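# Free the jammed roller and shut the chute gate

## Task

A roller, one of five, is stuck crooked in the open gate at the bottom of the sloped chute. Work it loose, then end with all five rollers sitting in a row inside the chute and the gate closed behind them.

## Robot and tools

Robot: two UR-style six-joint arms, left_arm and right_arm, each ending in a Robotiq two-finger gripper (85 mm maximum opening). A fixed stand behind the arms carries cam_high and cam_low. Each arm also has a wrist camera: cam_left_wrist and cam_right_wrist. All images are 672x504.

Frames. The scene frame has its origin at table height, midway between the nominal arm bases, with +z up, +x out over the table and left_arm on the +y side. Image left and right do not match these names. Each arm reports its gripper position (m), quaternion (wxyz) and velocities in its own base frame. The bases sit near (+0.041, +0.387, +0.013) for left_arm and (-0.039, -0.465, +0.013) for right_arm, each turned about 2 degrees about z. Fixed cameras and the table use the scene frame. Gripper axes: the fingers point along +z, they open and close along y, and a block juts about 10 cm toward +x. end_effector_position is the spot between the closed pads; closed fingertips reach about 19 mm past it.

The 18-number row. Every motion command is one flat row of 18 numbers in [-1, 1], both arms always included: left dx, dy, dz, rx, ry, rz, gripper position, force_limit, speed, then the same nine for the right arm. dx..rz are an offset, not a pose: they count from that arm's Hand target at the start of the action or move, along the Hand target's own axes. 1.0 equals 0.6 m of travel or 180 degrees; rx, ry, rz form one rotation vector. All six at 0 means hold at (or go back to) the current Hand target. Each new call counts from the new Hand target, so sending the same offset twice moves twice as far. Orientation commands are clipped to 32 degrees from the measured one per control step.

Gripper numbers are absolute settings: position +1 fully open, about -0.8 pads touching, -1 squeeze until blocked. force_limit and speed (-1 to +1) set grip strength and closing speed (about 20, 85, 150 mm/s at -1, 0, +1); both start at +1. A new force_limit or speed only counts once position changes by at least 0.01. To keep a gripper unchanged, repeat its last three numbers; a 0 is a real command. To grip, send -1 and confirm object_status 2.

Tools.
execute_actions(actions, cameras): actions is a list of actions; each action is a table of up to 15 rows, one per 1/30 s step, the last row held to fill 15 steps; each action lasts 0.5 s. Every row counts from the action's starting Hand target, not from the row before. An empty list returns a full status with images.
move(target, speed, blend, stop_force, zero, blocking, cameras): target is one 18-number row or a list of up to 15 rows, each an offset from the same starting Hand targets. The path is straight and ignores obstacles. speed in m/s, 0.002 to 3.6, default 0.25 (turns up to twice that in rad/s), one value or one per target. blend in m rounds corners in a list; 0 stops at each. stop_force, 3 to 120 N for both arms, ends an arm's path when its wrist sensor feels that much push against the motion; do not rely on it if the gripper rotates, and omit it when backing away from something being pressed. zero (only with stop_force) re-zeroes before the move; blocking=false returns after about 0.5 s while the move continues (not allowed with stop_force). Moves last 0.5 to 10 s.
wait(seconds 0-10), stop(), zoom_image(camera, region [x0,y0,x1,y1] pixels, at most 504 square), zero_wrist_force(arm), read_manual(section), finished_scene(scene).

Results. Each call reports per arm: Hand target (the last commanded pose, base frame; next offsets start here), end_effector_position and quaternion, velocities (dropped when Joint velocities read within noise), joint positions and torques (whole drive output, noisy), Wrist force/torque in gripper axes plus the peak since last shown, gripper position_measured in counts (3 open, about 78 = 60 mm, 130 = 40 mm, 180 = 20 mm, 230 pads together) and object_status (0 moving, 1 blocked while opening, 2 blocked while closing = holding, 3 reached target or fully shut). execute_actions also lists some step positions. move adds a move: line with its ending (done, off_target, moving, held, fault) and limits (paced = pose clipped, held = steps withheld). A gripper may rest short of its Hand target; a later command, even all zeros, asks again.

Things to avoid. 150 N (about) on any part, or joint torques near 141 N m (big joints) or 26.3 N m (wrists), brake the arm for 10 seconds. Arms are stiff: aiming past a firm contact causes faults, so approach slowly with a small stop_force and back off in the same reply. Do not push hard, slam, drop a roller from height, or let anything leave the table. Keep the arms apart; a clash between them can end the scene, and a gripper must not close on the other arm's fingers. Do not route a path close to an arm's own base. Hot motors (MOTOR HOT at 70 °C, lockout at 85 °C) come from long loads or stretched arms. Keep grips gentle on things still resting on something. Call finished_scene only once the rollers are settled and the gate is shut.

Each tool is called after ">>>" by a JSON object that holds its "op" and its "data".

## Session

>>> {"op": "execute_actions", "data": {"actions": []}}

Scene clock: 0.00 s.
left_arm: end_effector_position=(+0.4487, +0.1372, +0.1014) position_measured=3 object_status=3 end_effector_quat_wxyz=(-0.338, +0.273, +0.750, +0.499) | right_arm: end_effector_position=(+0.8620, +0.3323, +0.2128) position_measured=3 object_status=3 end_effector_quat_wxyz=(-0.136, +0.935, +0.186, +0.271)
Joint positions: left_arm=[-0.459 -1.113 1.912 -1.212 -0.748 -0.315] | right_arm=[3.626 -2.381 -0.992 -0.732 1.672 3.265]
Joint velocities: within noise
Joint torques (N m): no reading
Motor temperatures (°C): left_arm=[24 26 25 32 30 32] | right_arm=[23 26 24 29 29 33]
Wrist force (N): no reading
Wrist torque (N m): no reading
Wrist force, peak (N): no reading
Hand target: left_arm +0.4487, +0.1372, +0.1014; -0.338, +0.273, +0.750, +0.499 | right_arm +0.8620, +0.3323, +0.2128; -0.136, +0.935, +0.186, +0.271
Tool commands: left_gripper/position=+1.0 left_gripper/force_limit=+1.0 left_gripper/speed=+1.0 right_gripper/position=+1.0 right_gripper/force_limit=+1.0 right_gripper/speed=+1.0

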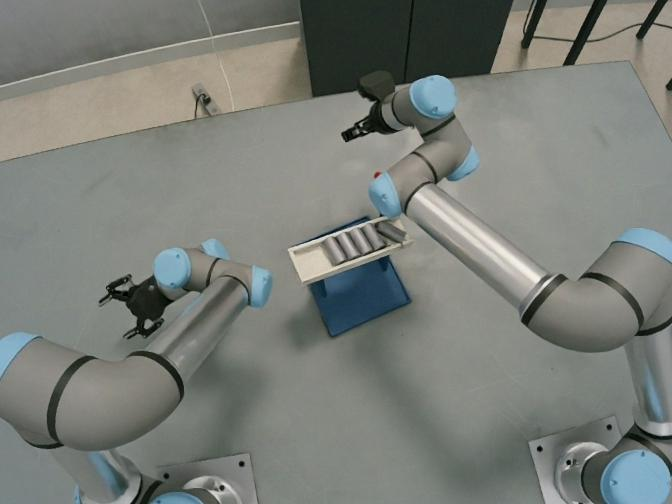

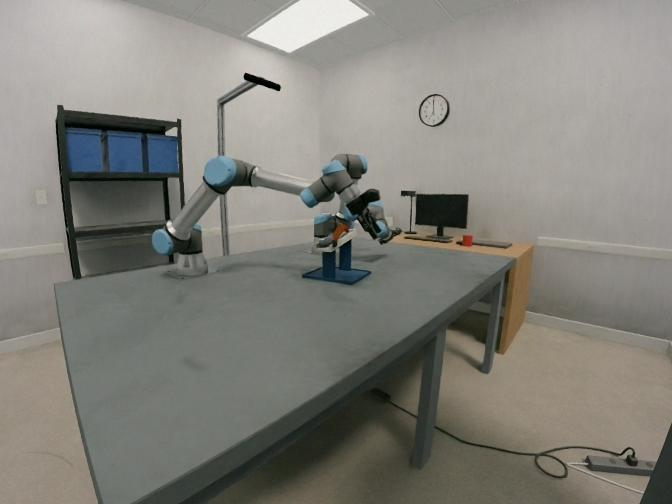

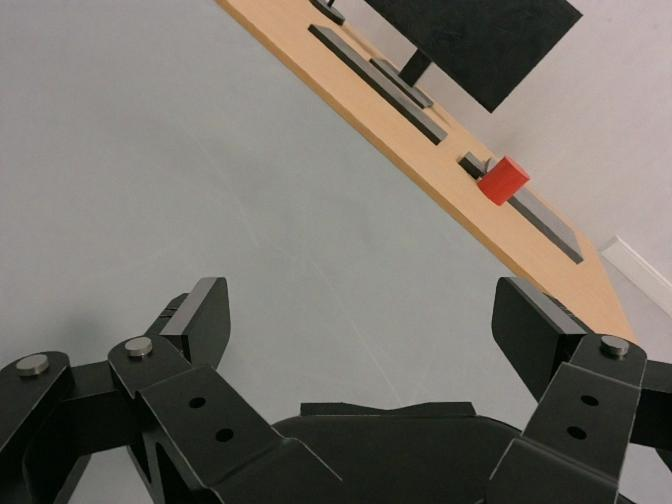

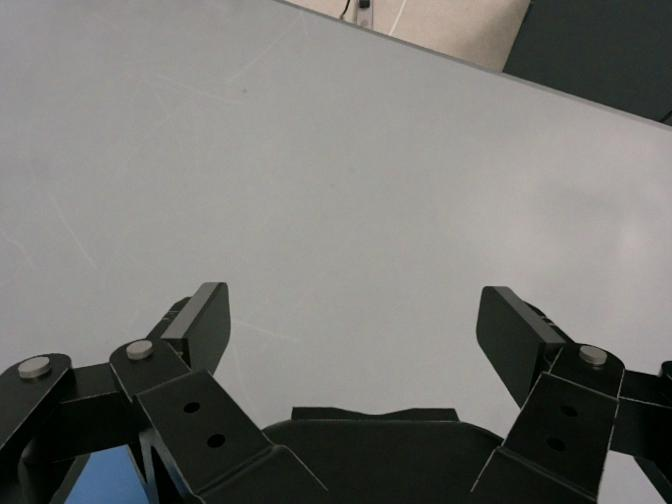

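>>> {"op": "zoom_image", "data": {"camera": "cam_high", "region": [270, 150, 450, 350]}}

>>> {"op": "zoom_image", "data": {"camera": "cam_low", "region": [290, 180, 410, 290]}}

Scaled by 2.520 from the camera's 672x504 image, which has a finer 960x720 frame.

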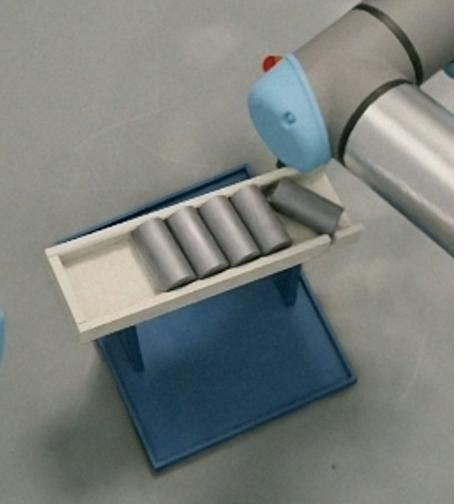

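Scaled by 4.200 from the camera's 672x504 image, which has a finer 960x720 frame.

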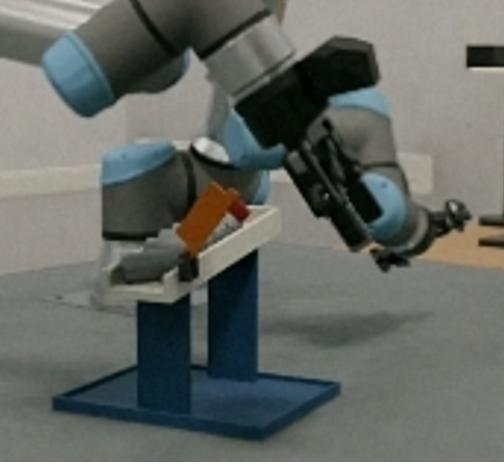

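>>> {"op": "move", "data": {"target": [0,0,0,0,0,0,1,1,1,-0.284,-0.1775,-0.516,0,0,0,1,1,1], "cameras": ["all"], "speed": 0.4}}

>>> {"op": "zoom_image", "data": {"camera": "cam_high", "region": [270, 150, 450, 350]}}

>>> {"op": "zoom_image", "data": {"camera": "cam_low", "region": [290, 180, 410, 290]}}

Scene clock: 7.70 s.
left_arm: end_effector_position=(+0.4487, +0.1372, +0.1014) position_measured=3 object_status=3 end_effector_quat_wxyz=(-0.338, +0.273, +0.750, +0.499) | right_arm: end_effector_position=(+0.5425, +0.2711, +0.3869) position_measured=3 object_status=3 end_effector_quat_wxyz=(-0.136, +0.935, +0.186, +0.271) end_effector_velocity=(-0.001, -0.001, +0.003) end_effector_angular_velocity=(+0.002, -0.003, +0.000)
Joint positions: left_arm=[-0.459 -1.113 1.912 -1.212 -0.748 -0.315] | right_arm=[3.835 -1.503 -1.759 -0.834 1.552 3.436]
Joint velocities: left_arm=[within noise] | right_arm=[0 0.005 0 -0.002 -0.001 0]
Joint torques (N m): left_arm=[0.05 -39.03 -12.92 0.55 0.35 -0.09] | right_arm=[1.65 26.3 26.37 2.82 1.44 -0.33]
Wrist force (N): left_arm=[0.0 -0.1 -0.4] | right_arm=[0.3 0.9 0.3]
Wrist torque (N m): left_arm=[-0.01 -0.01 0.00] | right_arm=[0.07 0.01 0.18]
Wrist force, peak (N): left_arm=[0.3 0.0 -0.4] | right_arm=[1.7 1.0 3.0]
Hand target: left_arm +0.4487, +0.1372, +0.1014; -0.338, +0.273, +0.750, +0.499 | right_arm +0.5424, +0.2710, +0.3869; -0.136, +0.935, +0.186, +0.271
Off the commanded pose: left_arm 0.000 m, 0 deg | right_arm 0.000 m, 0 deg.
move: done
camera_calibration:
cam_right_wrist: T_world_to_cam=[[0.438532, -0.888314, -0.136342, 0.0624583], [-0.881969, -0.396228, -0.255216, 0.701685], [0.172689, 0.232169, -0.957223, 0.338125], [0, 0, 0, 1]] pos_world=[0.533084, 0.255008, 0.511258]

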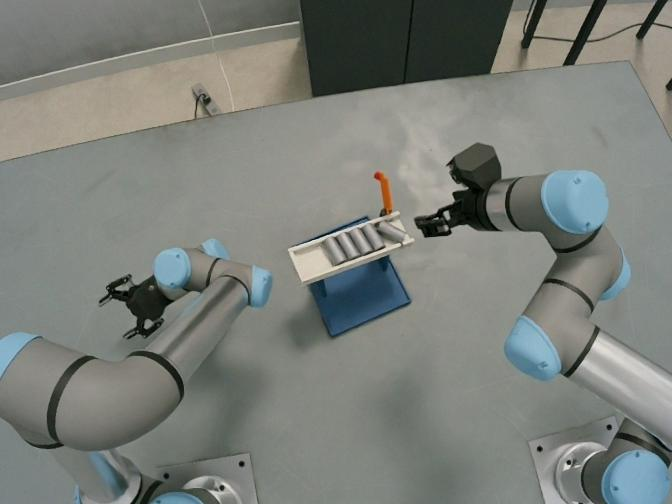

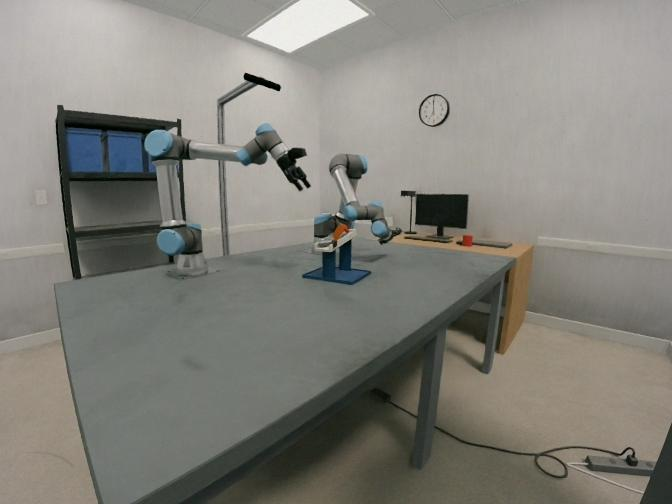

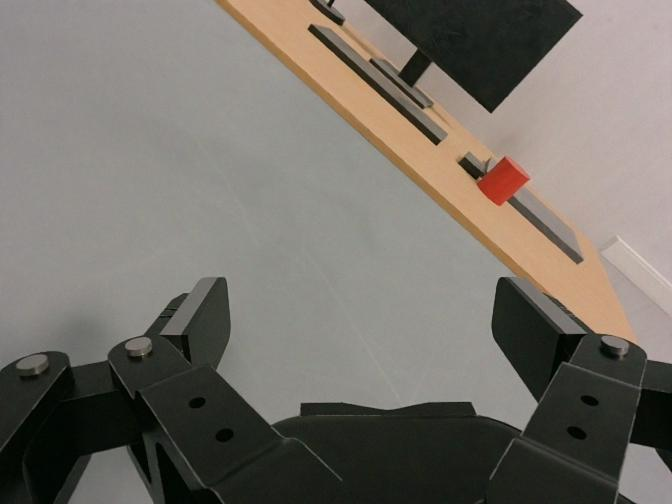

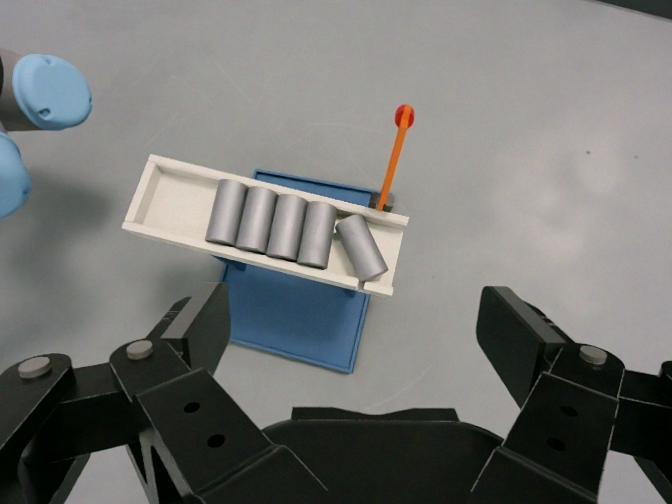

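Scaled by 2.520 from the camera's 672x504 image, which has a finer 960x720 frame.

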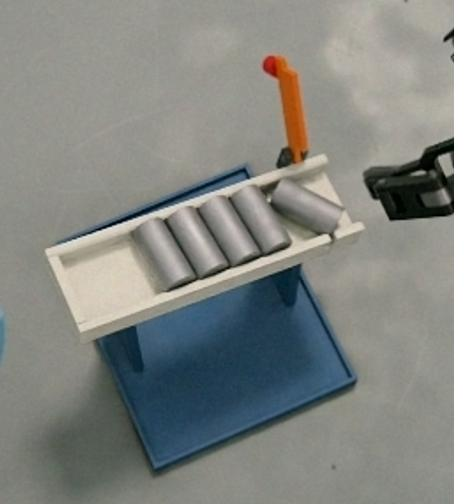

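Scaled by 4.200 from the camera's 672x504 image, which has a finer 960x720 frame.

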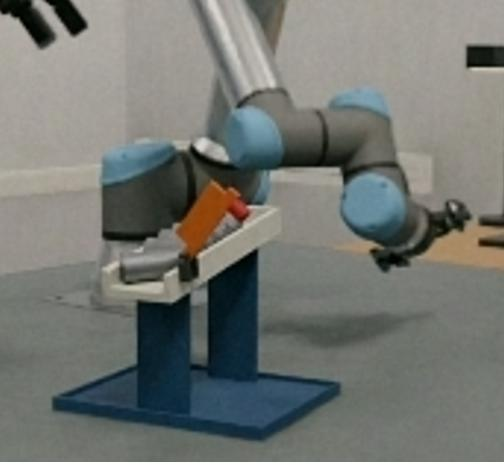

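>>> {"op": "zoom_image", "data": {"camera": "cam_right_wrist", "region": [300, 90, 460, 310]}}

>>> {"op": "zoom_image", "data": {"camera": "cam_right_wrist", "region": [110, 140, 420, 310]}}

Scaled by 2.291 from the camera's 672x504 image, which has a finer 960x720 frame.

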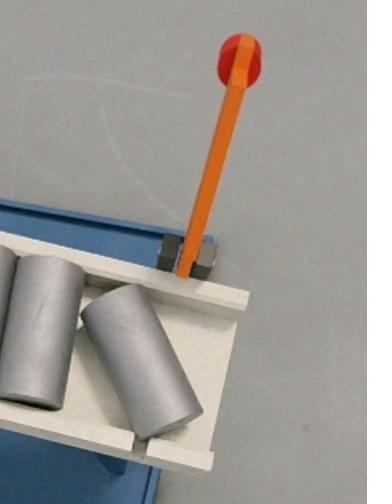

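Scaled by 1.626 from the camera's 672x504 image, which has a finer 960x720 frame.

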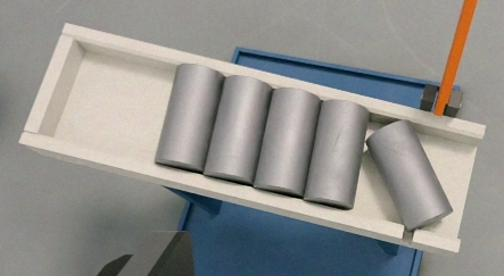

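>>> {"op": "move", "data": {"target": [0.301,0.117,-0.425,0.376,-0.197,-0.251,1,1,1,0.002,0.448,0.019,0,0,0,1,1,1], "speed": 0.5}}

>>> {"op": "move", "data": {"target": [0.1625,-0.7595,0.057,0,0,0,1,1,1,0,0,0,0,0,0,1,1,1], "speed": 0.4, "cameras": ["cam_left_wrist","cam_high","cam_right_wrist"]}}

>>> {"op": "zoom_image", "data": {"camera": "cam_left_wrist", "region": [150, 60, 550, 360]}}

Scene clock: 24.13 s.
left_arm: end_effector_position=(+0.4481, -0.0629, +0.3514) position_measured=3 object_status=3 end_effector_quat_wxyz=(+0.000, -0.112, +0.994, +0.001) | right_arm: end_effector_position=(+0.6618, +0.0351, +0.3373) position_measured=3 object_status=3 end_effector_quat_wxyz=(-0.136, +0.935, +0.186, +0.271)
Joint positions: left_arm=[-0.44 -1.709 1.645 -1.506 -1.569 -0.664] | right_arm=[3.285 -1.722 -1.646 -0.794 1.86 2.975]
Joint torques (N m): left_arm=[8.74 -17.34 -32.49 -2.85 -0.32 -0.55] | right_arm=[1.54 29.97 15.71 5 -1.07 0.4]
Wrist force (N): left_arm=[1.1 0.0 1.1] | right_arm=[0.3 0.3 0.7]
Wrist torque (N m): left_arm=[0.12 -0.26 -0.15] | right_arm=[0.02 -0.04 0.01]
Wrist force, peak (N): left_arm=[-1.3 -1.1 1.2] | right_arm=[0.4 1.7 0.8]
Hand target: left_arm +0.4482, -0.0629, +0.3515; +0.000, -0.112, +0.994, +0.001 | right_arm +0.6618, +0.0351, +0.3372; -0.136, +0.935, +0.186, +0.271
Off the commanded pose: left_arm 0.000 m, 0 deg | right_arm 0.000 m, 0 deg.
move: done

Scene clock: 25.87 s.
left_arm: end_effector_position=(+0.4548, -0.5287, +0.3165) position_measured=3 object_status=3 end_effector_quat_wxyz=(+0.000, -0.112, +0.994, +0.001) | right_arm: end_effector_position=(+0.6618, +0.0351, +0.3372) position_measured=3 object_status=3 end_effector_quat_wxyz=(-0.136, +0.935, +0.186, +0.271)
Joint positions: left_arm=[-1.053 -1.096 1.011 -1.485 -1.57 -1.278] | right_arm=[3.285 -1.722 -1.646 -0.794 1.86 2.974]
Joint torques (N m): left_arm=[-6.53 -37.48 -31.37 -3.57 -2.65 0.4] | right_arm=[-4.12 25.21 16.39 5.18 -1.25 -1.13]
Wrist force (N): left_arm=[1.3 -0.1 0.9] | right_arm=[0.5 0.2 0.5]
Wrist torque (N m): left_arm=[0.10 -0.29 -0.15] | right_arm=[0.02 -0.05 0.00]
Wrist force, peak (N): left_arm=[2.6 -3.5 1.4] | right_arm=[0.3 0.4 0.9]
Hand target: left_arm +0.4547, -0.5288, +0.3164; +0.000, -0.112, +0.994, +0.001 | right_arm +0.6618, +0.0351, +0.3372; -0.136, +0.935, +0.186, +0.271
Off the commanded pose: left_arm 0.000 m, 0 deg | right_arm 0.000 m, 0 deg.
move: done
camera_calibration:
cam_left_wrist: T_world_to_cam=[[-0.219032, 0.975581, 0.0163416, 0.621657], [0.920674, 0.201101, 0.334542, -0.402487], [0.323087, 0.0883207, -0.942239, 0.326952], [0, 0, 0, 1]] pos_world=[0.401088, -0.554412, 0.432556]
cam_right_wrist: T_world_to_cam=[[0.438511, -0.88833, -0.136302, -0.206237], [-0.881997, -0.396245, -0.255092, 0.700799], [0.172597, 0.232079, -0.957262, 0.324781], [0, 0, 0, 1]] pos_world=[0.652483, 0.0191071, 0.461558]
Images, in order (width x height): cam_high 672x504, cam_left_wrist 672x504, cam_right_wrist 672x504.

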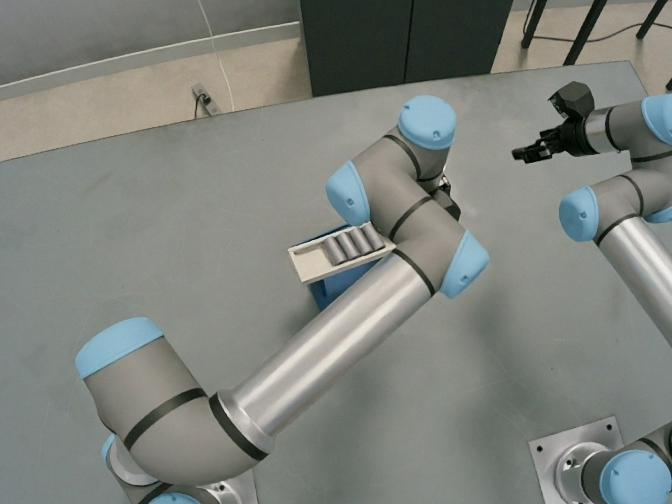

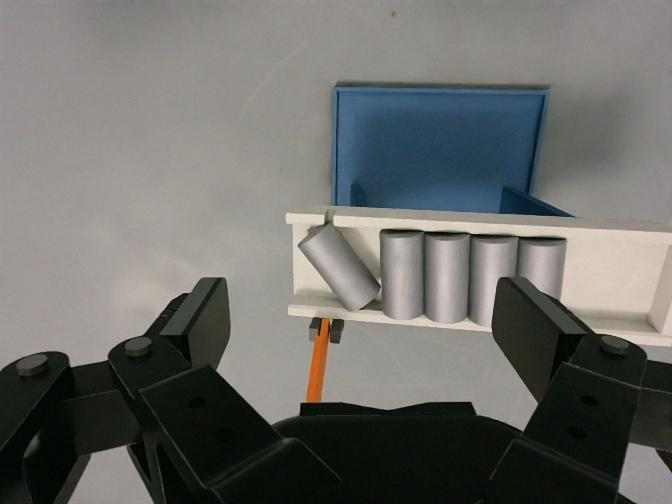

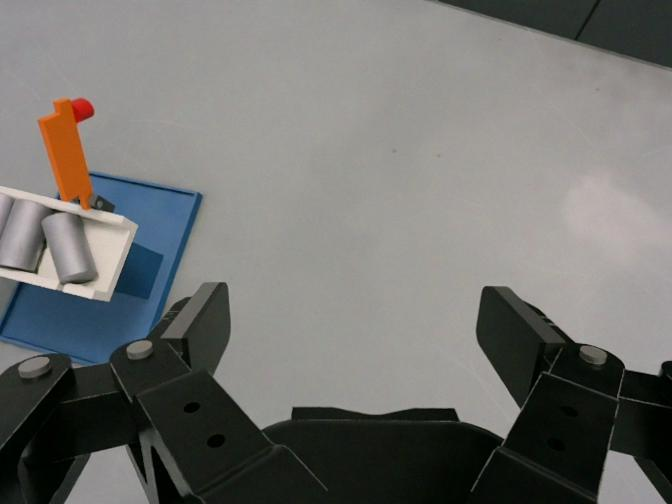

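Scaled by 1.260 from the camera's 672x504 image, which has a finer 960x720 frame.

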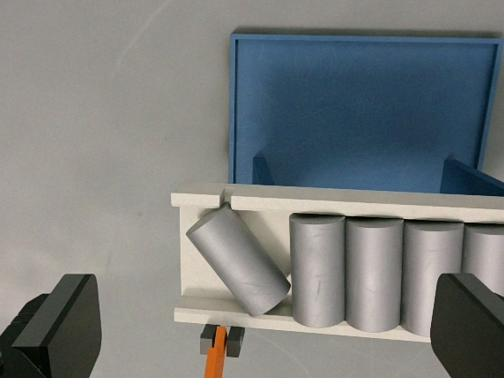

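>>> {"op": "move", "data": {"target": [-0.084,-0.0143,0.1523,0,0,-0.194,-0.12,0,0,0,0,0,0,0,0,1,1,1], "speed": 0.2, "cameras": ["cam_left_wrist"]}}

>>> {"op": "zoom_image", "data": {"camera": "cam_left_wrist", "region": [100, 100, 560, 440]}}

Scene clock: 31.73 s.
left_arm: end_effector_position=(+0.5058, -0.5258, +0.2250) position_measured=144 object_status=3 end_effector_quat_wxyz=(+0.000, -0.405, +0.914, +0.001) | right_arm: end_effector_position=(+0.6618, +0.0351, +0.3372) position_measured=3 object_status=3 end_effector_quat_wxyz=(-0.136, +0.935, +0.186, +0.271)
Joint positions: left_arm=[-0.989 -1.005 1.106 -1.67 -1.57 -1.823] | right_arm=[3.285 -1.722 -1.646 -0.794 1.86 2.974]
Joint torques (N m): left_arm=[-8.43 -66.64 -32 -0.5 1.84 -1.75] | right_arm=[-3.79 24.55 16.05 5.04 -1.35 -1.23]
Wrist force (N): left_arm=[1.3 0.0 1.4] | right_arm=[0.4 0.2 0.8]
Wrist torque (N m): left_arm=[0.13 -0.30 -0.15] | right_arm=[0.02 -0.06 0.01]
Wrist force, peak (N): left_arm=[1.2 -0.2 2.0] | right_arm=[0.5 0.2 0.8]
Hand target: left_arm +0.5058, -0.5258, +0.2251; +0.000, -0.405, +0.914, +0.001 | right_arm +0.6618, +0.0351, +0.3372; -0.136, +0.935, +0.186, +0.271
Off the commanded pose: left_arm 0.000 m, 0 deg | right_arm 0.000 m, 0 deg.
move: done
camera_calibration:
cam_left_wrist: T_world_to_cam=[[-0.73795, 0.674664, 0.0160429, 0.735779], [0.63963, 0.691654, 0.335392, -0.019569], [0.215181, 0.257764, -0.941942, 0.36754], [0, 0, 0, 1]] pos_world=[0.476397, -0.577607, 0.34096]
Images, in order (width x height): cam_left_wrist 672x504.

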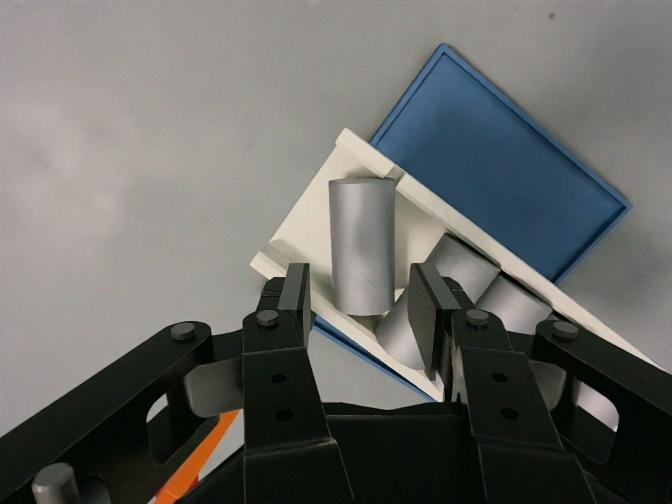

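Scaled by 1.096 from the camera's 672x504 image, which has a finer 960x720 frame.

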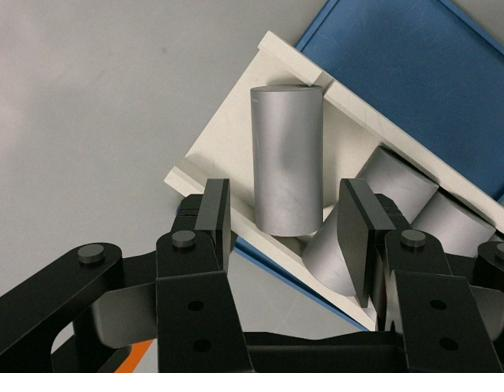

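>>> {"op": "move", "data": {"target": [0,0.0033,0.0833,0,0,0,-0.12,0,0,0,0,0,0,0,0,1,1,1], "speed": 0.1, "stop_force": 8, "cameras": ["cam_left_wrist","cam_right_wrist"]}}

>>> {"op": "zoom_image", "data": {"camera": "cam_right_wrist", "region": [0, 60, 220, 340]}}

>>> {"op": "zoom_image", "data": {"camera": "cam_left_wrist", "region": [150, 130, 560, 440]}}

Scene clock: 35.87 s.
left_arm: end_effector_position=(+0.5043, -0.5244, +0.1751) position_measured=144 object_status=3 end_effector_quat_wxyz=(+0.000, -0.405, +0.914, +0.001) | right_arm: end_effector_position=(+0.6618, +0.0351, +0.3372) position_measured=3 object_status=3 end_effector_quat_wxyz=(-0.136, +0.935, +0.186, +0.271)
Joint positions: left_arm=[-0.99 -0.99 1.21 -1.79 -1.57 -1.824] | right_arm=[3.285 -1.722 -1.646 -0.794 1.86 2.974]
Joint torques (N m): left_arm=[-3.94 -67.05 -23.44 -5.77 -0.16 -1.85] | right_arm=[-3.59 24.5 16.47 5.05 -1.24 -1.11]
Wrist force (N): left_arm=[1.3 4.0 2.1] | right_arm=[0.5 0.2 0.7]
Wrist torque (N m): left_arm=[0.07 -0.28 -0.05] | right_arm=[0.02 -0.07 0.01]
Wrist force, peak (N): left_arm=[1.0 5.9 -1.8] | right_arm=[0.6 0.3 0.8]
Hand target: left_arm +0.5043, -0.5244, +0.1751; +0.000, -0.405, +0.914, +0.001 | right_arm +0.6618, +0.0351, +0.3372; -0.136, +0.935, +0.186, +0.271
Off the commanded pose: left_arm 0.000 m, 0 deg | right_arm 0.000 m, 0 deg.
move: done
camera_calibration:
cam_left_wrist: T_world_to_cam=[[-0.738085, 0.674524, 0.0157501, 0.734595], [0.639446, 0.691872, 0.335295, -0.0026016], [0.215267, 0.257547, -0.941982, 0.320344], [0, 0, 0, 1]] pos_world=[0.474897, -0.576206, 0.291061]
cam_right_wrist: T_world_to_cam=[[0.438511, -0.88833, -0.136302, -0.206237], [-0.881997, -0.396245, -0.255092, 0.700799], [0.172597, 0.232079, -0.957262, 0.324781], [0, 0, 0, 1]] pos_world=[0.652483, 0.0191071, 0.461558]
Images, in order (width x height): cam_left_wrist 672x504, cam_right_wrist 672x504.

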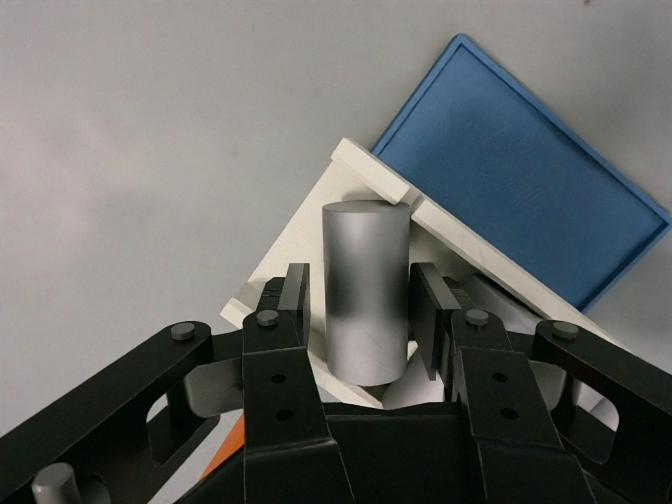

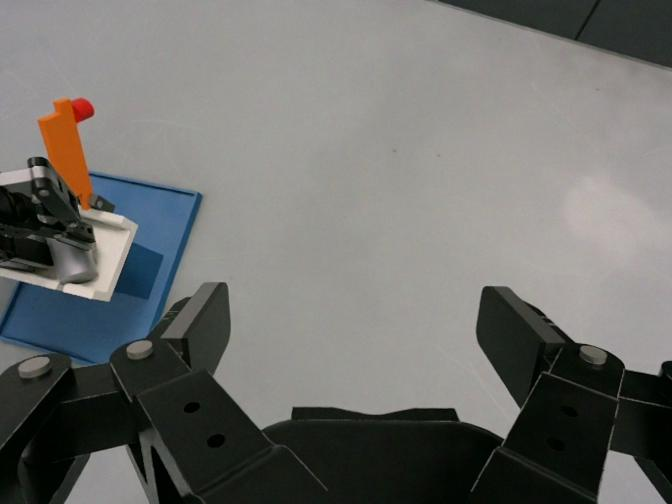

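Scaled by 1.800 from the camera's 672x504 image, which has a finer 960x720 frame.

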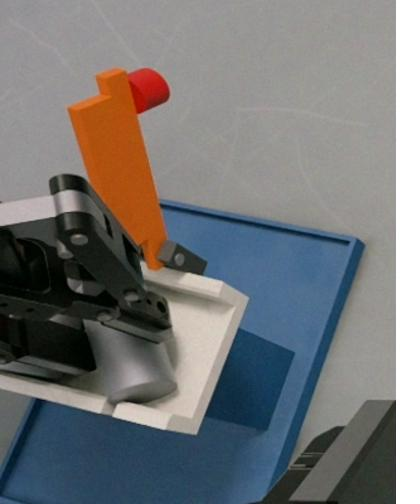

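Scaled by 1.229 from the camera's 672x504 image, which has a finer 960x720 frame.

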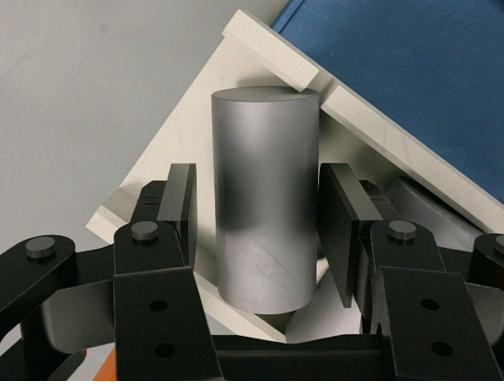

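>>> {"op": "move", "data": {"target": [[0,0.0045,0,0,0,0,-0.12,0,0,0,0,0,0,0,0,1,1,1],[0,0.0045,0.026,0,0,0,-0.12,0,0,0,0,0,0,0,0,1,1,1]], "speed": 0.04, "stop_force": 10, "cameras": ["cam_left_wrist"]}}

>>> {"op": "zoom_image", "data": {"camera": "cam_left_wrist", "region": [150, 130, 560, 440]}}

Scene clock: 38.63 s.
left_arm: end_effector_position=(+0.5023, -0.5226, +0.1596) position_measured=144 object_status=3 end_effector_quat_wxyz=(+0.000, -0.405, +0.914, +0.001) | right_arm: end_effector_position=(+0.6618, +0.0351, +0.3372) position_measured=3 object_status=3 end_effector_quat_wxyz=(-0.136, +0.935, +0.186, +0.271)
Joint positions: left_arm=[-0.991 -0.988 1.247 -1.829 -1.57 -1.825] | right_arm=[3.285 -1.722 -1.646 -0.794 1.86 2.974]
Joint torques (N m): left_arm=[-3.95 -62.56 -27.49 0.88 1.71 -0.75] | right_arm=[-3.1 25.4 16.2 4.97 -1.27 -1.1]
Wrist force (N): left_arm=[3.1 -3.5 -3.4] | right_arm=[0.2 0.3 0.8]
Wrist torque (N m): left_arm=[0.04 -0.33 -0.04] | right_arm=[0.03 -0.01 0.00]
Wrist force, peak (N): left_arm=[2.4 -0.3 -14.5] | right_arm=[0.5 0.2 0.9]
Hand target: left_arm +0.5023, -0.5226, +0.1596; +0.000, -0.405, +0.914, +0.001 | right_arm +0.6618, +0.0351, +0.3372; -0.136, +0.935, +0.186, +0.271
Off the commanded pose: left_arm 0.000 m, 0 deg | right_arm 0.000 m, 0 deg.
move: contact (left_arm)
camera_calibration:
cam_left_wrist: T_world_to_cam=[[-0.738099, 0.674507, 0.0158136, 0.732061], [0.639431, 0.691854, 0.33536, 0.00253873], [0.215262, 0.257641, -0.941957, 0.305734], [0, 0, 0, 1]] pos_world=[0.472897, -0.574306, 0.275561]
Images, in order (width x height): cam_left_wrist 672x504.

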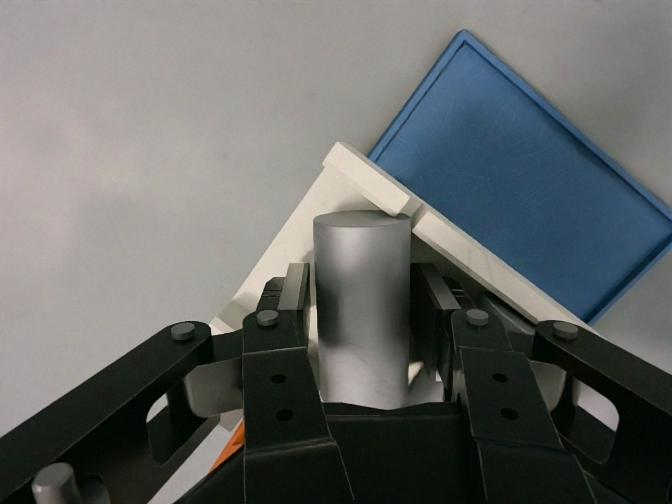

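Scaled by 1.229 from the camera's 672x504 image, which has a finer 960x720 frame.

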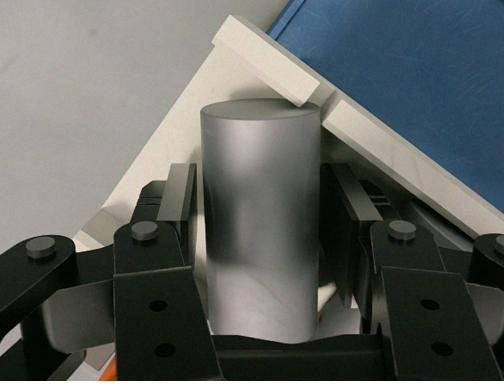

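>>> {"op": "move", "data": {"target": [0,0,-0.002,0,0,0,-1,-0.8,-0.9,0,0,0,0,0,0,1,1,1], "speed": 0.05, "cameras": ["cam_left_wrist"]}}

Scene clock: 40.13 s.
left_arm: end_effector_position=(+0.5023, -0.5226, +0.1608) position_measured=157 object_status=2 end_effector_quat_wxyz=(+0.000, -0.405, +0.914, +0.001) | right_arm: end_effector_position=(+0.6618, +0.0351, +0.3372) position_measured=3 object_status=3 end_effector_quat_wxyz=(-0.136, +0.935, +0.186, +0.271)
Joint positions: left_arm=[-0.991 -0.989 1.245 -1.826 -1.57 -1.825] | right_arm=[3.285 -1.722 -1.646 -0.794 1.86 2.974]
Joint torques (N m): left_arm=[-5.25 -71.97 -31.81 -0.5 1.77 -0.8] | right_arm=[-4.26 25.41 16.16 4.9 -1.16 -1.09]
Wrist force (N): left_arm=[4.4 -2.4 8.5] | right_arm=[0.3 0.2 0.5]
Wrist torque (N m): left_arm=[0.16 -0.30 -0.13] | right_arm=[0.02 -0.04 0.00]
Wrist force, peak (N): left_arm=[4.2 -2.2 8.7] | right_arm=[0.5 0.3 0.7]
Hand target: left_arm +0.5023, -0.5226, +0.1608; +0.000, -0.405, +0.914, +0.001 | right_arm +0.6618, +0.0351, +0.3372; -0.136, +0.935, +0.186, +0.271
Off the commanded pose: left_arm 0.000 m, 0 deg | right_arm 0.000 m, 0 deg.
move: done
camera_calibration:
cam_left_wrist: T_world_to_cam=[[-0.738115, 0.674488, 0.0158831, 0.732019], [0.639445, 0.69187, 0.3353, 0.00215609], [0.215166, 0.257646, -0.941978, 0.306918], [0, 0, 0, 1]] pos_world=[0.472897, -0.574306, 0.27676]
Images, in order (width x height): cam_left_wrist 672x504.

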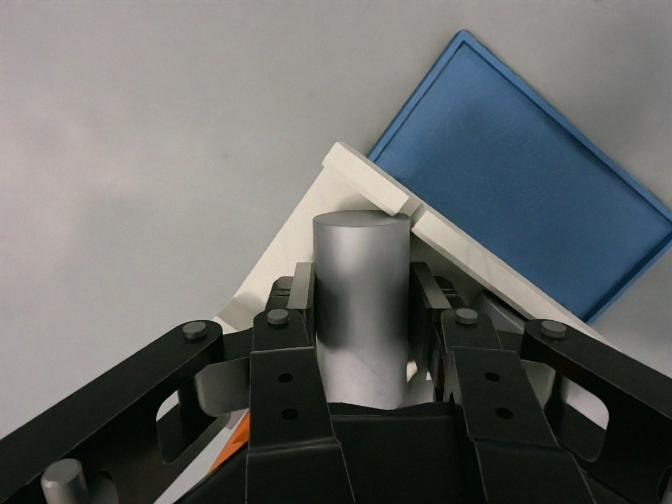

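>>> {"op": "move", "data": {"target": [[0,0,-0.02,0,0,0,-1,-0.8,-0.9,0,0,0,0,0,0,1,1,1],[-0.0191,0.0273,-0.032,0,0,0.194,-1,-0.8,-0.9,0,0,0,0,0,0,1,1,1]], "speed": 0.08, "cameras": ["cam_left_wrist","cam_right_wrist"]}}

>>> {"op": "zoom_image", "data": {"camera": "cam_right_wrist", "region": [0, 60, 220, 340]}}

Scene clock: 46.80 s.
left_arm: end_effector_position=(+0.4979, -0.5030, +0.1801) position_measured=157 object_status=2 end_effector_quat_wxyz=(+0.000, -0.112, +0.994, +0.001) | right_arm: end_effector_position=(+0.6618, +0.0351, +0.3372) position_measured=3 object_status=3 end_effector_quat_wxyz=(-0.136, +0.935, +0.186, +0.271)
Joint positions: left_arm=[-0.98 -1.042 1.279 -1.807 -1.57 -1.205] | right_arm=[3.285 -1.722 -1.646 -0.794 1.86 2.974]
Joint torques (N m): left_arm=[8.92 -50.23 -25.48 -3.41 -0.57 -1.9] | right_arm=[-4.4 24.89 17.31 4.96 -1.15 -1.25]
Wrist force (N): left_arm=[1.8 -4.6 2.2] | right_arm=[0.4 0.1 0.8]
Wrist torque (N m): left_arm=[0.14 -0.27 -0.05] | right_arm=[0.00 -0.05 0.00]
Wrist force, peak (N): left_arm=[5.6 -4.8 8.3] | right_arm=[0.5 0.3 0.8]
Hand target: left_arm +0.4979, -0.5031, +0.1800; +0.000, -0.112, +0.994, +0.001 | right_arm +0.6618, +0.0351, +0.3372; -0.136, +0.935, +0.186, +0.271
Off the commanded pose: left_arm 0.000 m, 0 deg | right_arm 0.000 m, 0 deg.
move: done
camera_calibration:
cam_left_wrist: T_world_to_cam=[[-0.219184, 0.975544, 0.0164929, 0.608258], [0.92064, 0.201191, 0.334582, -0.40162], [0.323081, 0.0885189, -0.942222, 0.182243], [0, 0, 0, 1]] pos_world=[0.444188, -0.528712, 0.296056]
cam_right_wrist: T_world_to_cam=[[0.438511, -0.88833, -0.136302, -0.206237], [-0.881997, -0.396245, -0.255092, 0.700799], [0.172597, 0.232079, -0.957262, 0.324781], [0, 0, 0, 1]] pos_world=[0.652483, 0.0191071, 0.461558]
Images, in order (width x height): cam_left_wrist 672x504, cam_right_wrist 672x504.

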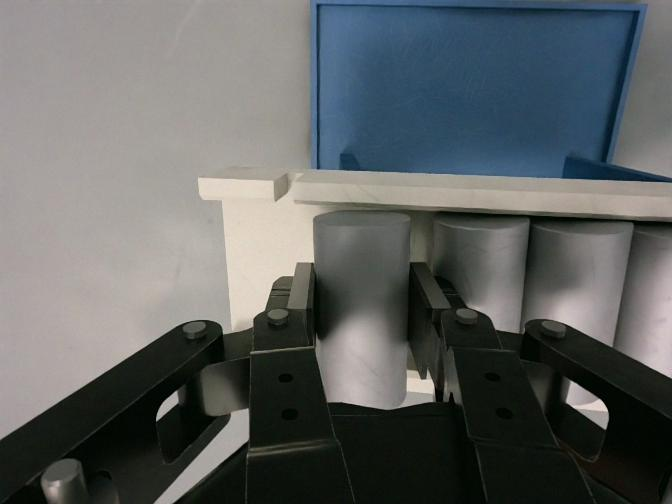

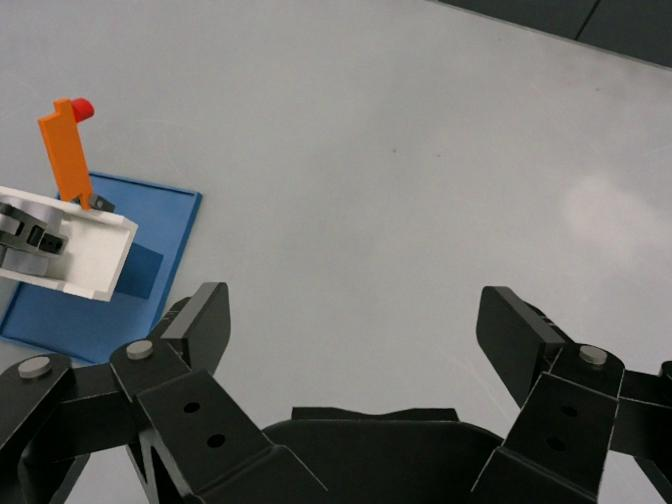

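Scaled by 1.800 from the camera's 672x504 image, which has a finer 960x720 frame.

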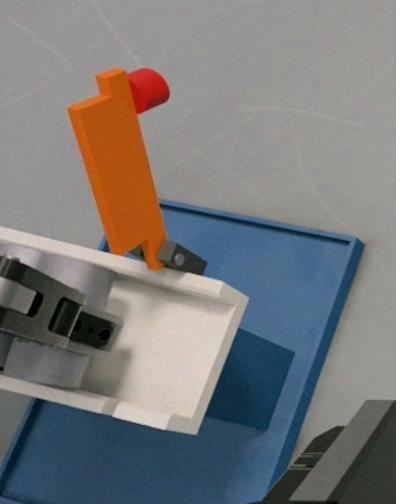

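>>> {"op": "move", "data": {"target": [[-0.0075,0.0333,-0.003,0,0,0,-1,-0.8,-0.9,0,0,0,0,0,0,1,1,1]], "speed": 0.06, "cameras": ["cam_left_wrist"]}}

>>> {"op": "zoom_image", "data": {"camera": "cam_left_wrist", "region": [180, 140, 672, 440]}}

Scene clock: 49.37 s.
left_arm: end_effector_position=(+0.4979, -0.4825, +0.1820) position_measured=157 object_status=2 end_effector_quat_wxyz=(+0.000, -0.112, +0.994, +0.001) end_effector_velocity=(+0.000, -0.003, +0.000) end_effector_angular_velocity=(-0.001, -0.001, +0.000) | right_arm: end_effector_position=(+0.6618, +0.0351, +0.3372) position_measured=3 object_status=3 end_effector_quat_wxyz=(-0.136, +0.935, +0.186, +0.271)
Joint positions: left_arm=[-0.964 -1.078 1.33 -1.822 -1.57 -1.188] | right_arm=[3.285 -1.722 -1.646 -0.794 1.86 2.974]
Joint velocities: left_arm=[-0.002 0.005 -0.007 0.001 0 -0.002] | right_arm=[within noise]
Joint torques (N m): left_arm=[-7.55 -39.25 -32.45 -0.28 1.22 -2.08] | right_arm=[-3.88 24.76 16.54 5.13 -1.28 -1.01]
Wrist force (N): left_arm=[1.8 -0.8 3.0] | right_arm=[0.3 0.4 0.6]
Wrist torque (N m): left_arm=[0.12 -0.33 -0.17] | right_arm=[0.04 -0.04 0.00]
Wrist force, peak (N): left_arm=[3.3 -7.6 1.2] | right_arm=[0.6 0.2 0.7]
Hand target: left_arm +0.4978, -0.4826, +0.1819; +0.000, -0.112, +0.994, +0.001 | right_arm +0.6618, +0.0351, +0.3372; -0.136, +0.935, +0.186, +0.271
Off the commanded pose: left_arm 0.000 m, 0 deg | right_arm 0.000 m, 0 deg.
move: done
camera_calibration:
cam_left_wrist: T_world_to_cam=[[-0.218993, 0.975591, 0.0162291, 0.588149], [0.92065, 0.201094, 0.33461, -0.406463], [0.323179, 0.0882187, -0.942217, 0.182013], [0, 0, 0, 1]] pos_world=[0.444188, -0.508113, 0.297957]
Images, in order (width x height): cam_left_wrist 672x504.

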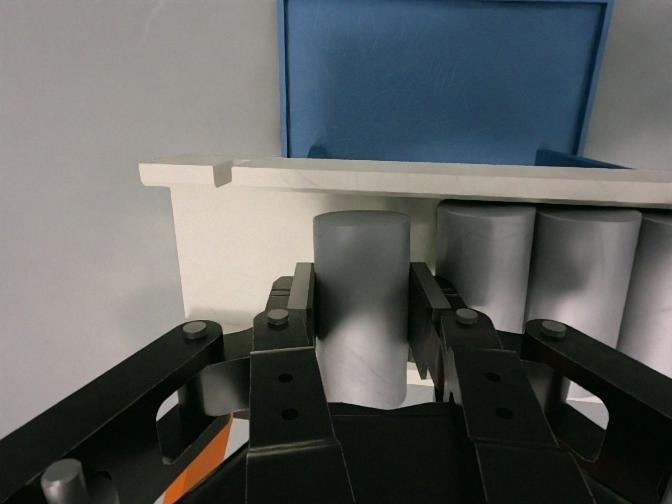

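Scaled by 1.024 from the camera's 672x504 image, which has a finer 960x720 frame.

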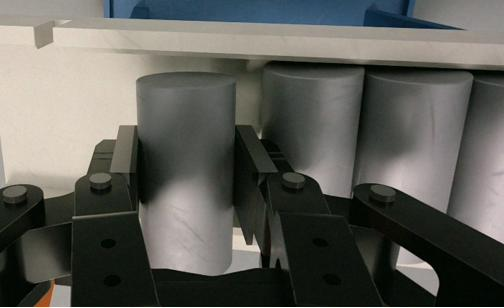

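>>> {"op": "move", "data": {"target": [[0,0,0.028,0,0,0,-1,-0.8,-0.9,0,0,0,0,0,0,1,1,1]], "speed": 0.03, "stop_force": 7, "cameras": ["cam_left_wrist","cam_right_wrist"]}}

>>> {"op": "zoom_image", "data": {"camera": "cam_left_wrist", "region": [120, 140, 600, 440]}}

>>> {"op": "zoom_image", "data": {"camera": "cam_right_wrist", "region": [0, 60, 220, 340]}}

Scene clock: 52.43 s.
left_arm: end_effector_position=(+0.4978, -0.4827, +0.1808) position_measured=157 object_status=2 end_effector_quat_wxyz=(+0.000, -0.112, +0.994, +0.001) | right_arm: end_effector_position=(+0.6618, +0.0351, +0.3372) position_measured=3 object_status=3 end_effector_quat_wxyz=(-0.136, +0.935, +0.186, +0.271)
Joint positions: left_arm=[-0.964 -1.077 1.332 -1.824 -1.57 -1.189] | right_arm=[3.285 -1.722 -1.646 -0.794 1.86 2.974]
Joint torques (N m): left_arm=[0.57 -64.54 -12.94 -4.74 1.64 -2.75] | right_arm=[-3.75 24.54 17.18 5.03 -1.22 -0.95]
Wrist force (N): left_arm=[1.3 -0.7 4.4] | right_arm=[0.5 0.3 0.5]
Wrist torque (N m): left_arm=[0.13 -0.28 -0.10] | right_arm=[0.03 -0.06 0.00]
Wrist force, peak (N): left_arm=[1.5 -5.4 -4.8] | right_arm=[0.3 0.2 1.0]
Hand target: left_arm +0.4978, -0.4827, +0.1808; +0.000, -0.112, +0.994, +0.001 (not the last commanded pose) | right_arm +0.6618, +0.0351, +0.3372; -0.136, +0.935, +0.186, +0.271
Off the commanded pose: left_arm 0.016 m, 0 deg | right_arm 0.000 m, 0 deg.
move: contact (left_arm)
camera_calibration:
cam_left_wrist: T_world_to_cam=[[-0.219025, 0.975583, 0.016321, 0.588442], [0.920644, 0.201093, 0.334629, -0.406038], [0.323176, 0.0883179, -0.942209, 0.181052], [0, 0, 0, 1]] pos_world=[0.444188, -0.508412, 0.296857]
cam_right_wrist: T_world_to_cam=[[0.438511, -0.88833, -0.136302, -0.206237], [-0.881997, -0.396245, -0.255092, 0.700799], [0.172597, 0.232079, -0.957262, 0.324781], [0, 0, 0, 1]] pos_world=[0.652483, 0.0191071, 0.461558]
Images, in order (width x height): cam_left_wrist 672x504, cam_right_wrist 672x504.

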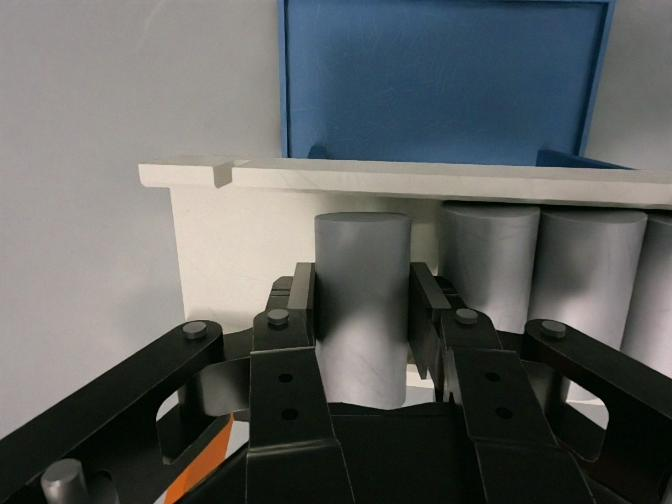

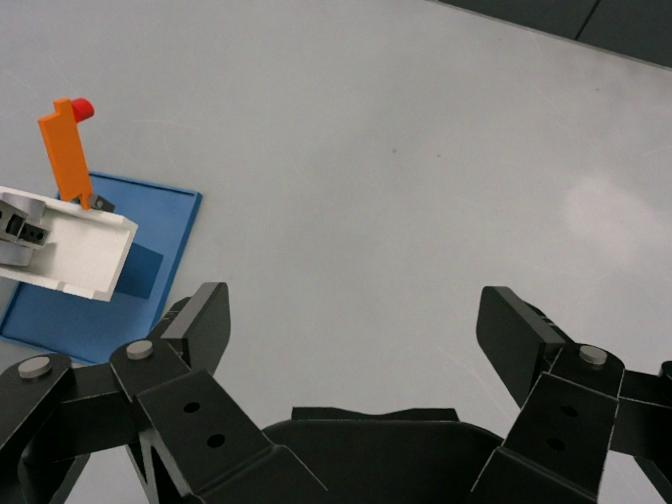

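Scaled by 1.050 from the camera's 672x504 image, which has a finer 960x720 frame.

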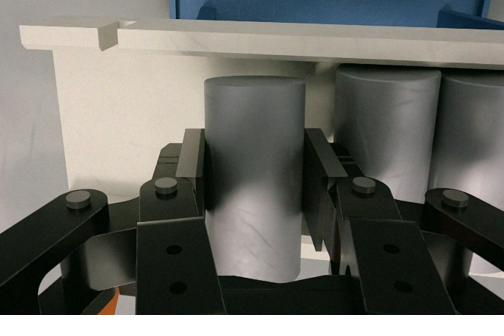

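Scaled by 1.800 from the camera's 672x504 image, which has a finer 960x720 frame.

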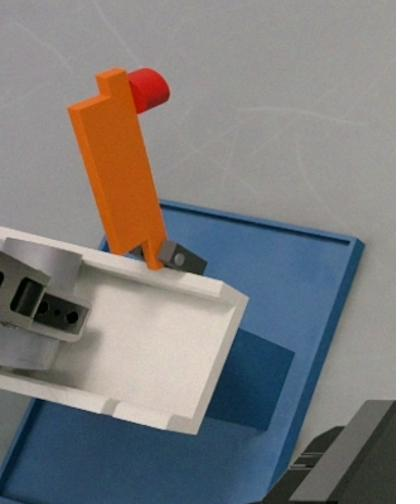

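>>> {"op": "move", "data": {"target": [[0,0,0.01,0,0,0,-1,-0.8,-0.9,0,0,0,0,0,0,1,1,1]], "speed": 0.02, "stop_force": 14, "cameras": ["cam_left_wrist","cam_right_wrist"]}}

>>> {"op": "zoom_image", "data": {"camera": "cam_right_wrist", "region": [0, 160, 100, 300]}}

>>> {"op": "zoom_image", "data": {"camera": "cam_left_wrist", "region": [280, 150, 560, 430]}}

Scene clock: 56.67 s.
left_arm: end_effector_position=(+0.4978, -0.4827, +0.1748) position_measured=157 object_status=2 end_effector_quat_wxyz=(+0.000, -0.112, +0.994, +0.001) | right_arm: end_effector_position=(+0.6618, +0.0351, +0.3372) position_measured=3 object_status=3 end_effector_quat_wxyz=(-0.136, +0.935, +0.186, +0.271)
Joint positions: left_arm=[-0.964 -1.073 1.342 -1.838 -1.57 -1.189] | right_arm=[3.285 -1.722 -1.646 -0.794 1.86 2.974]
Joint torques (N m): left_arm=[9.38 -59.21 -30.01 0.73 1.72 -1.57] | right_arm=[-4.22 25.69 16.03 5.14 -1.04 -1.01]
Wrist force (N): left_arm=[3.5 -4.6 -0.6] | right_arm=[0.2 0.3 0.6]
Wrist torque (N m): left_arm=[0.14 -0.44 -0.09] | right_arm=[0.03 -0.02 0.00]
Wrist force, peak (N): left_arm=[2.8 -5.3 -4.9] | right_arm=[0.5 0.4 0.9]
Hand target: left_arm +0.4978, -0.4827, +0.1748; +0.000, -0.112, +0.994, +0.001 | right_arm +0.6618, +0.0351, +0.3372; -0.136, +0.935, +0.186, +0.271
Off the commanded pose: left_arm 0.000 m, 0 deg | right_arm 0.000 m, 0 deg.
move: done
camera_calibration:
cam_left_wrist: T_world_to_cam=[[-0.219064, 0.975572, 0.0164335, 0.588423], [0.920667, 0.201099, 0.334561, -0.404004], [0.323084, 0.08842, -0.942231, 0.175395], [0, 0, 0, 1]] pos_world=[0.444188, -0.508312, 0.290756]
cam_right_wrist: T_world_to_cam=[[0.438511, -0.88833, -0.136302, -0.206237], [-0.881997, -0.396245, -0.255092, 0.700799], [0.172597, 0.232079, -0.957262, 0.324781], [0, 0, 0, 1]] pos_world=[0.652483, 0.0191071, 0.461558]
Images, in order (width x height): cam_left_wrist 672x504, cam_right_wrist 672x504.

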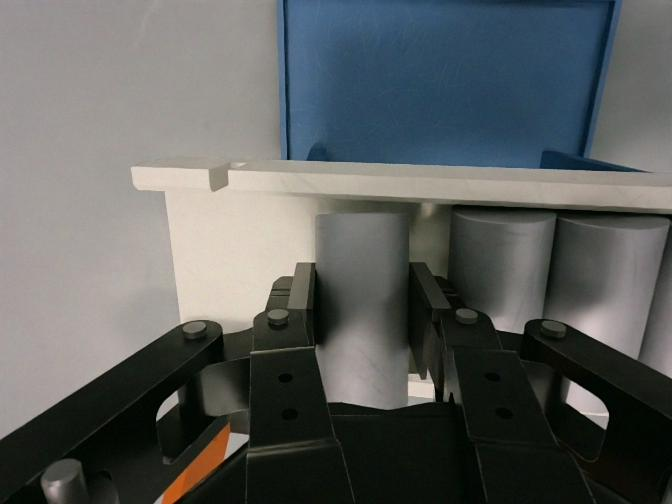

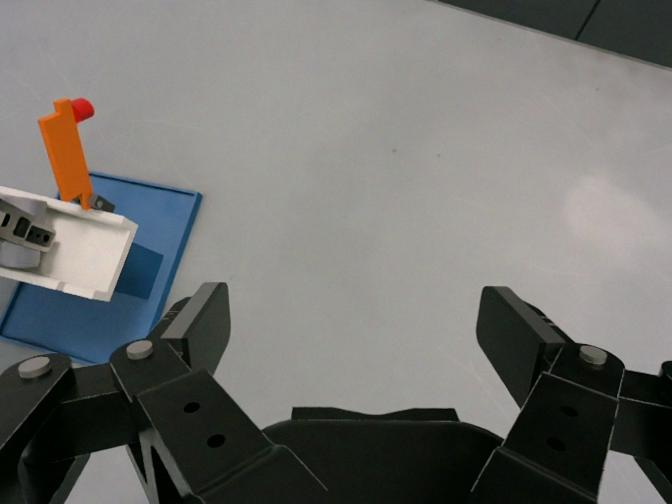

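Scaled by 3.600 from the camera's 672x504 image, which has a finer 960x720 frame.

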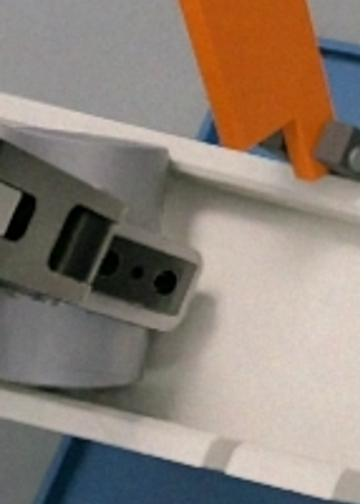

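Scaled by 1.800 from the camera's 672x504 image, which has a finer 960x720 frame.

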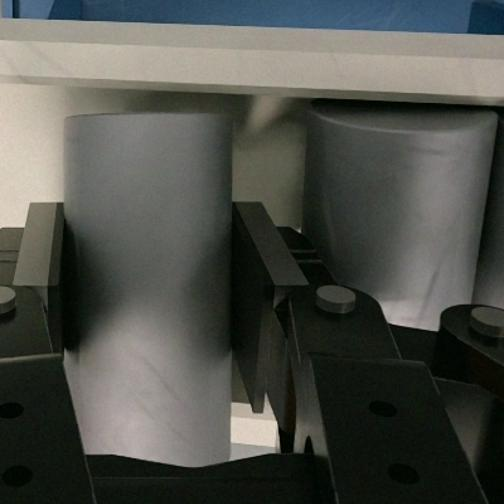

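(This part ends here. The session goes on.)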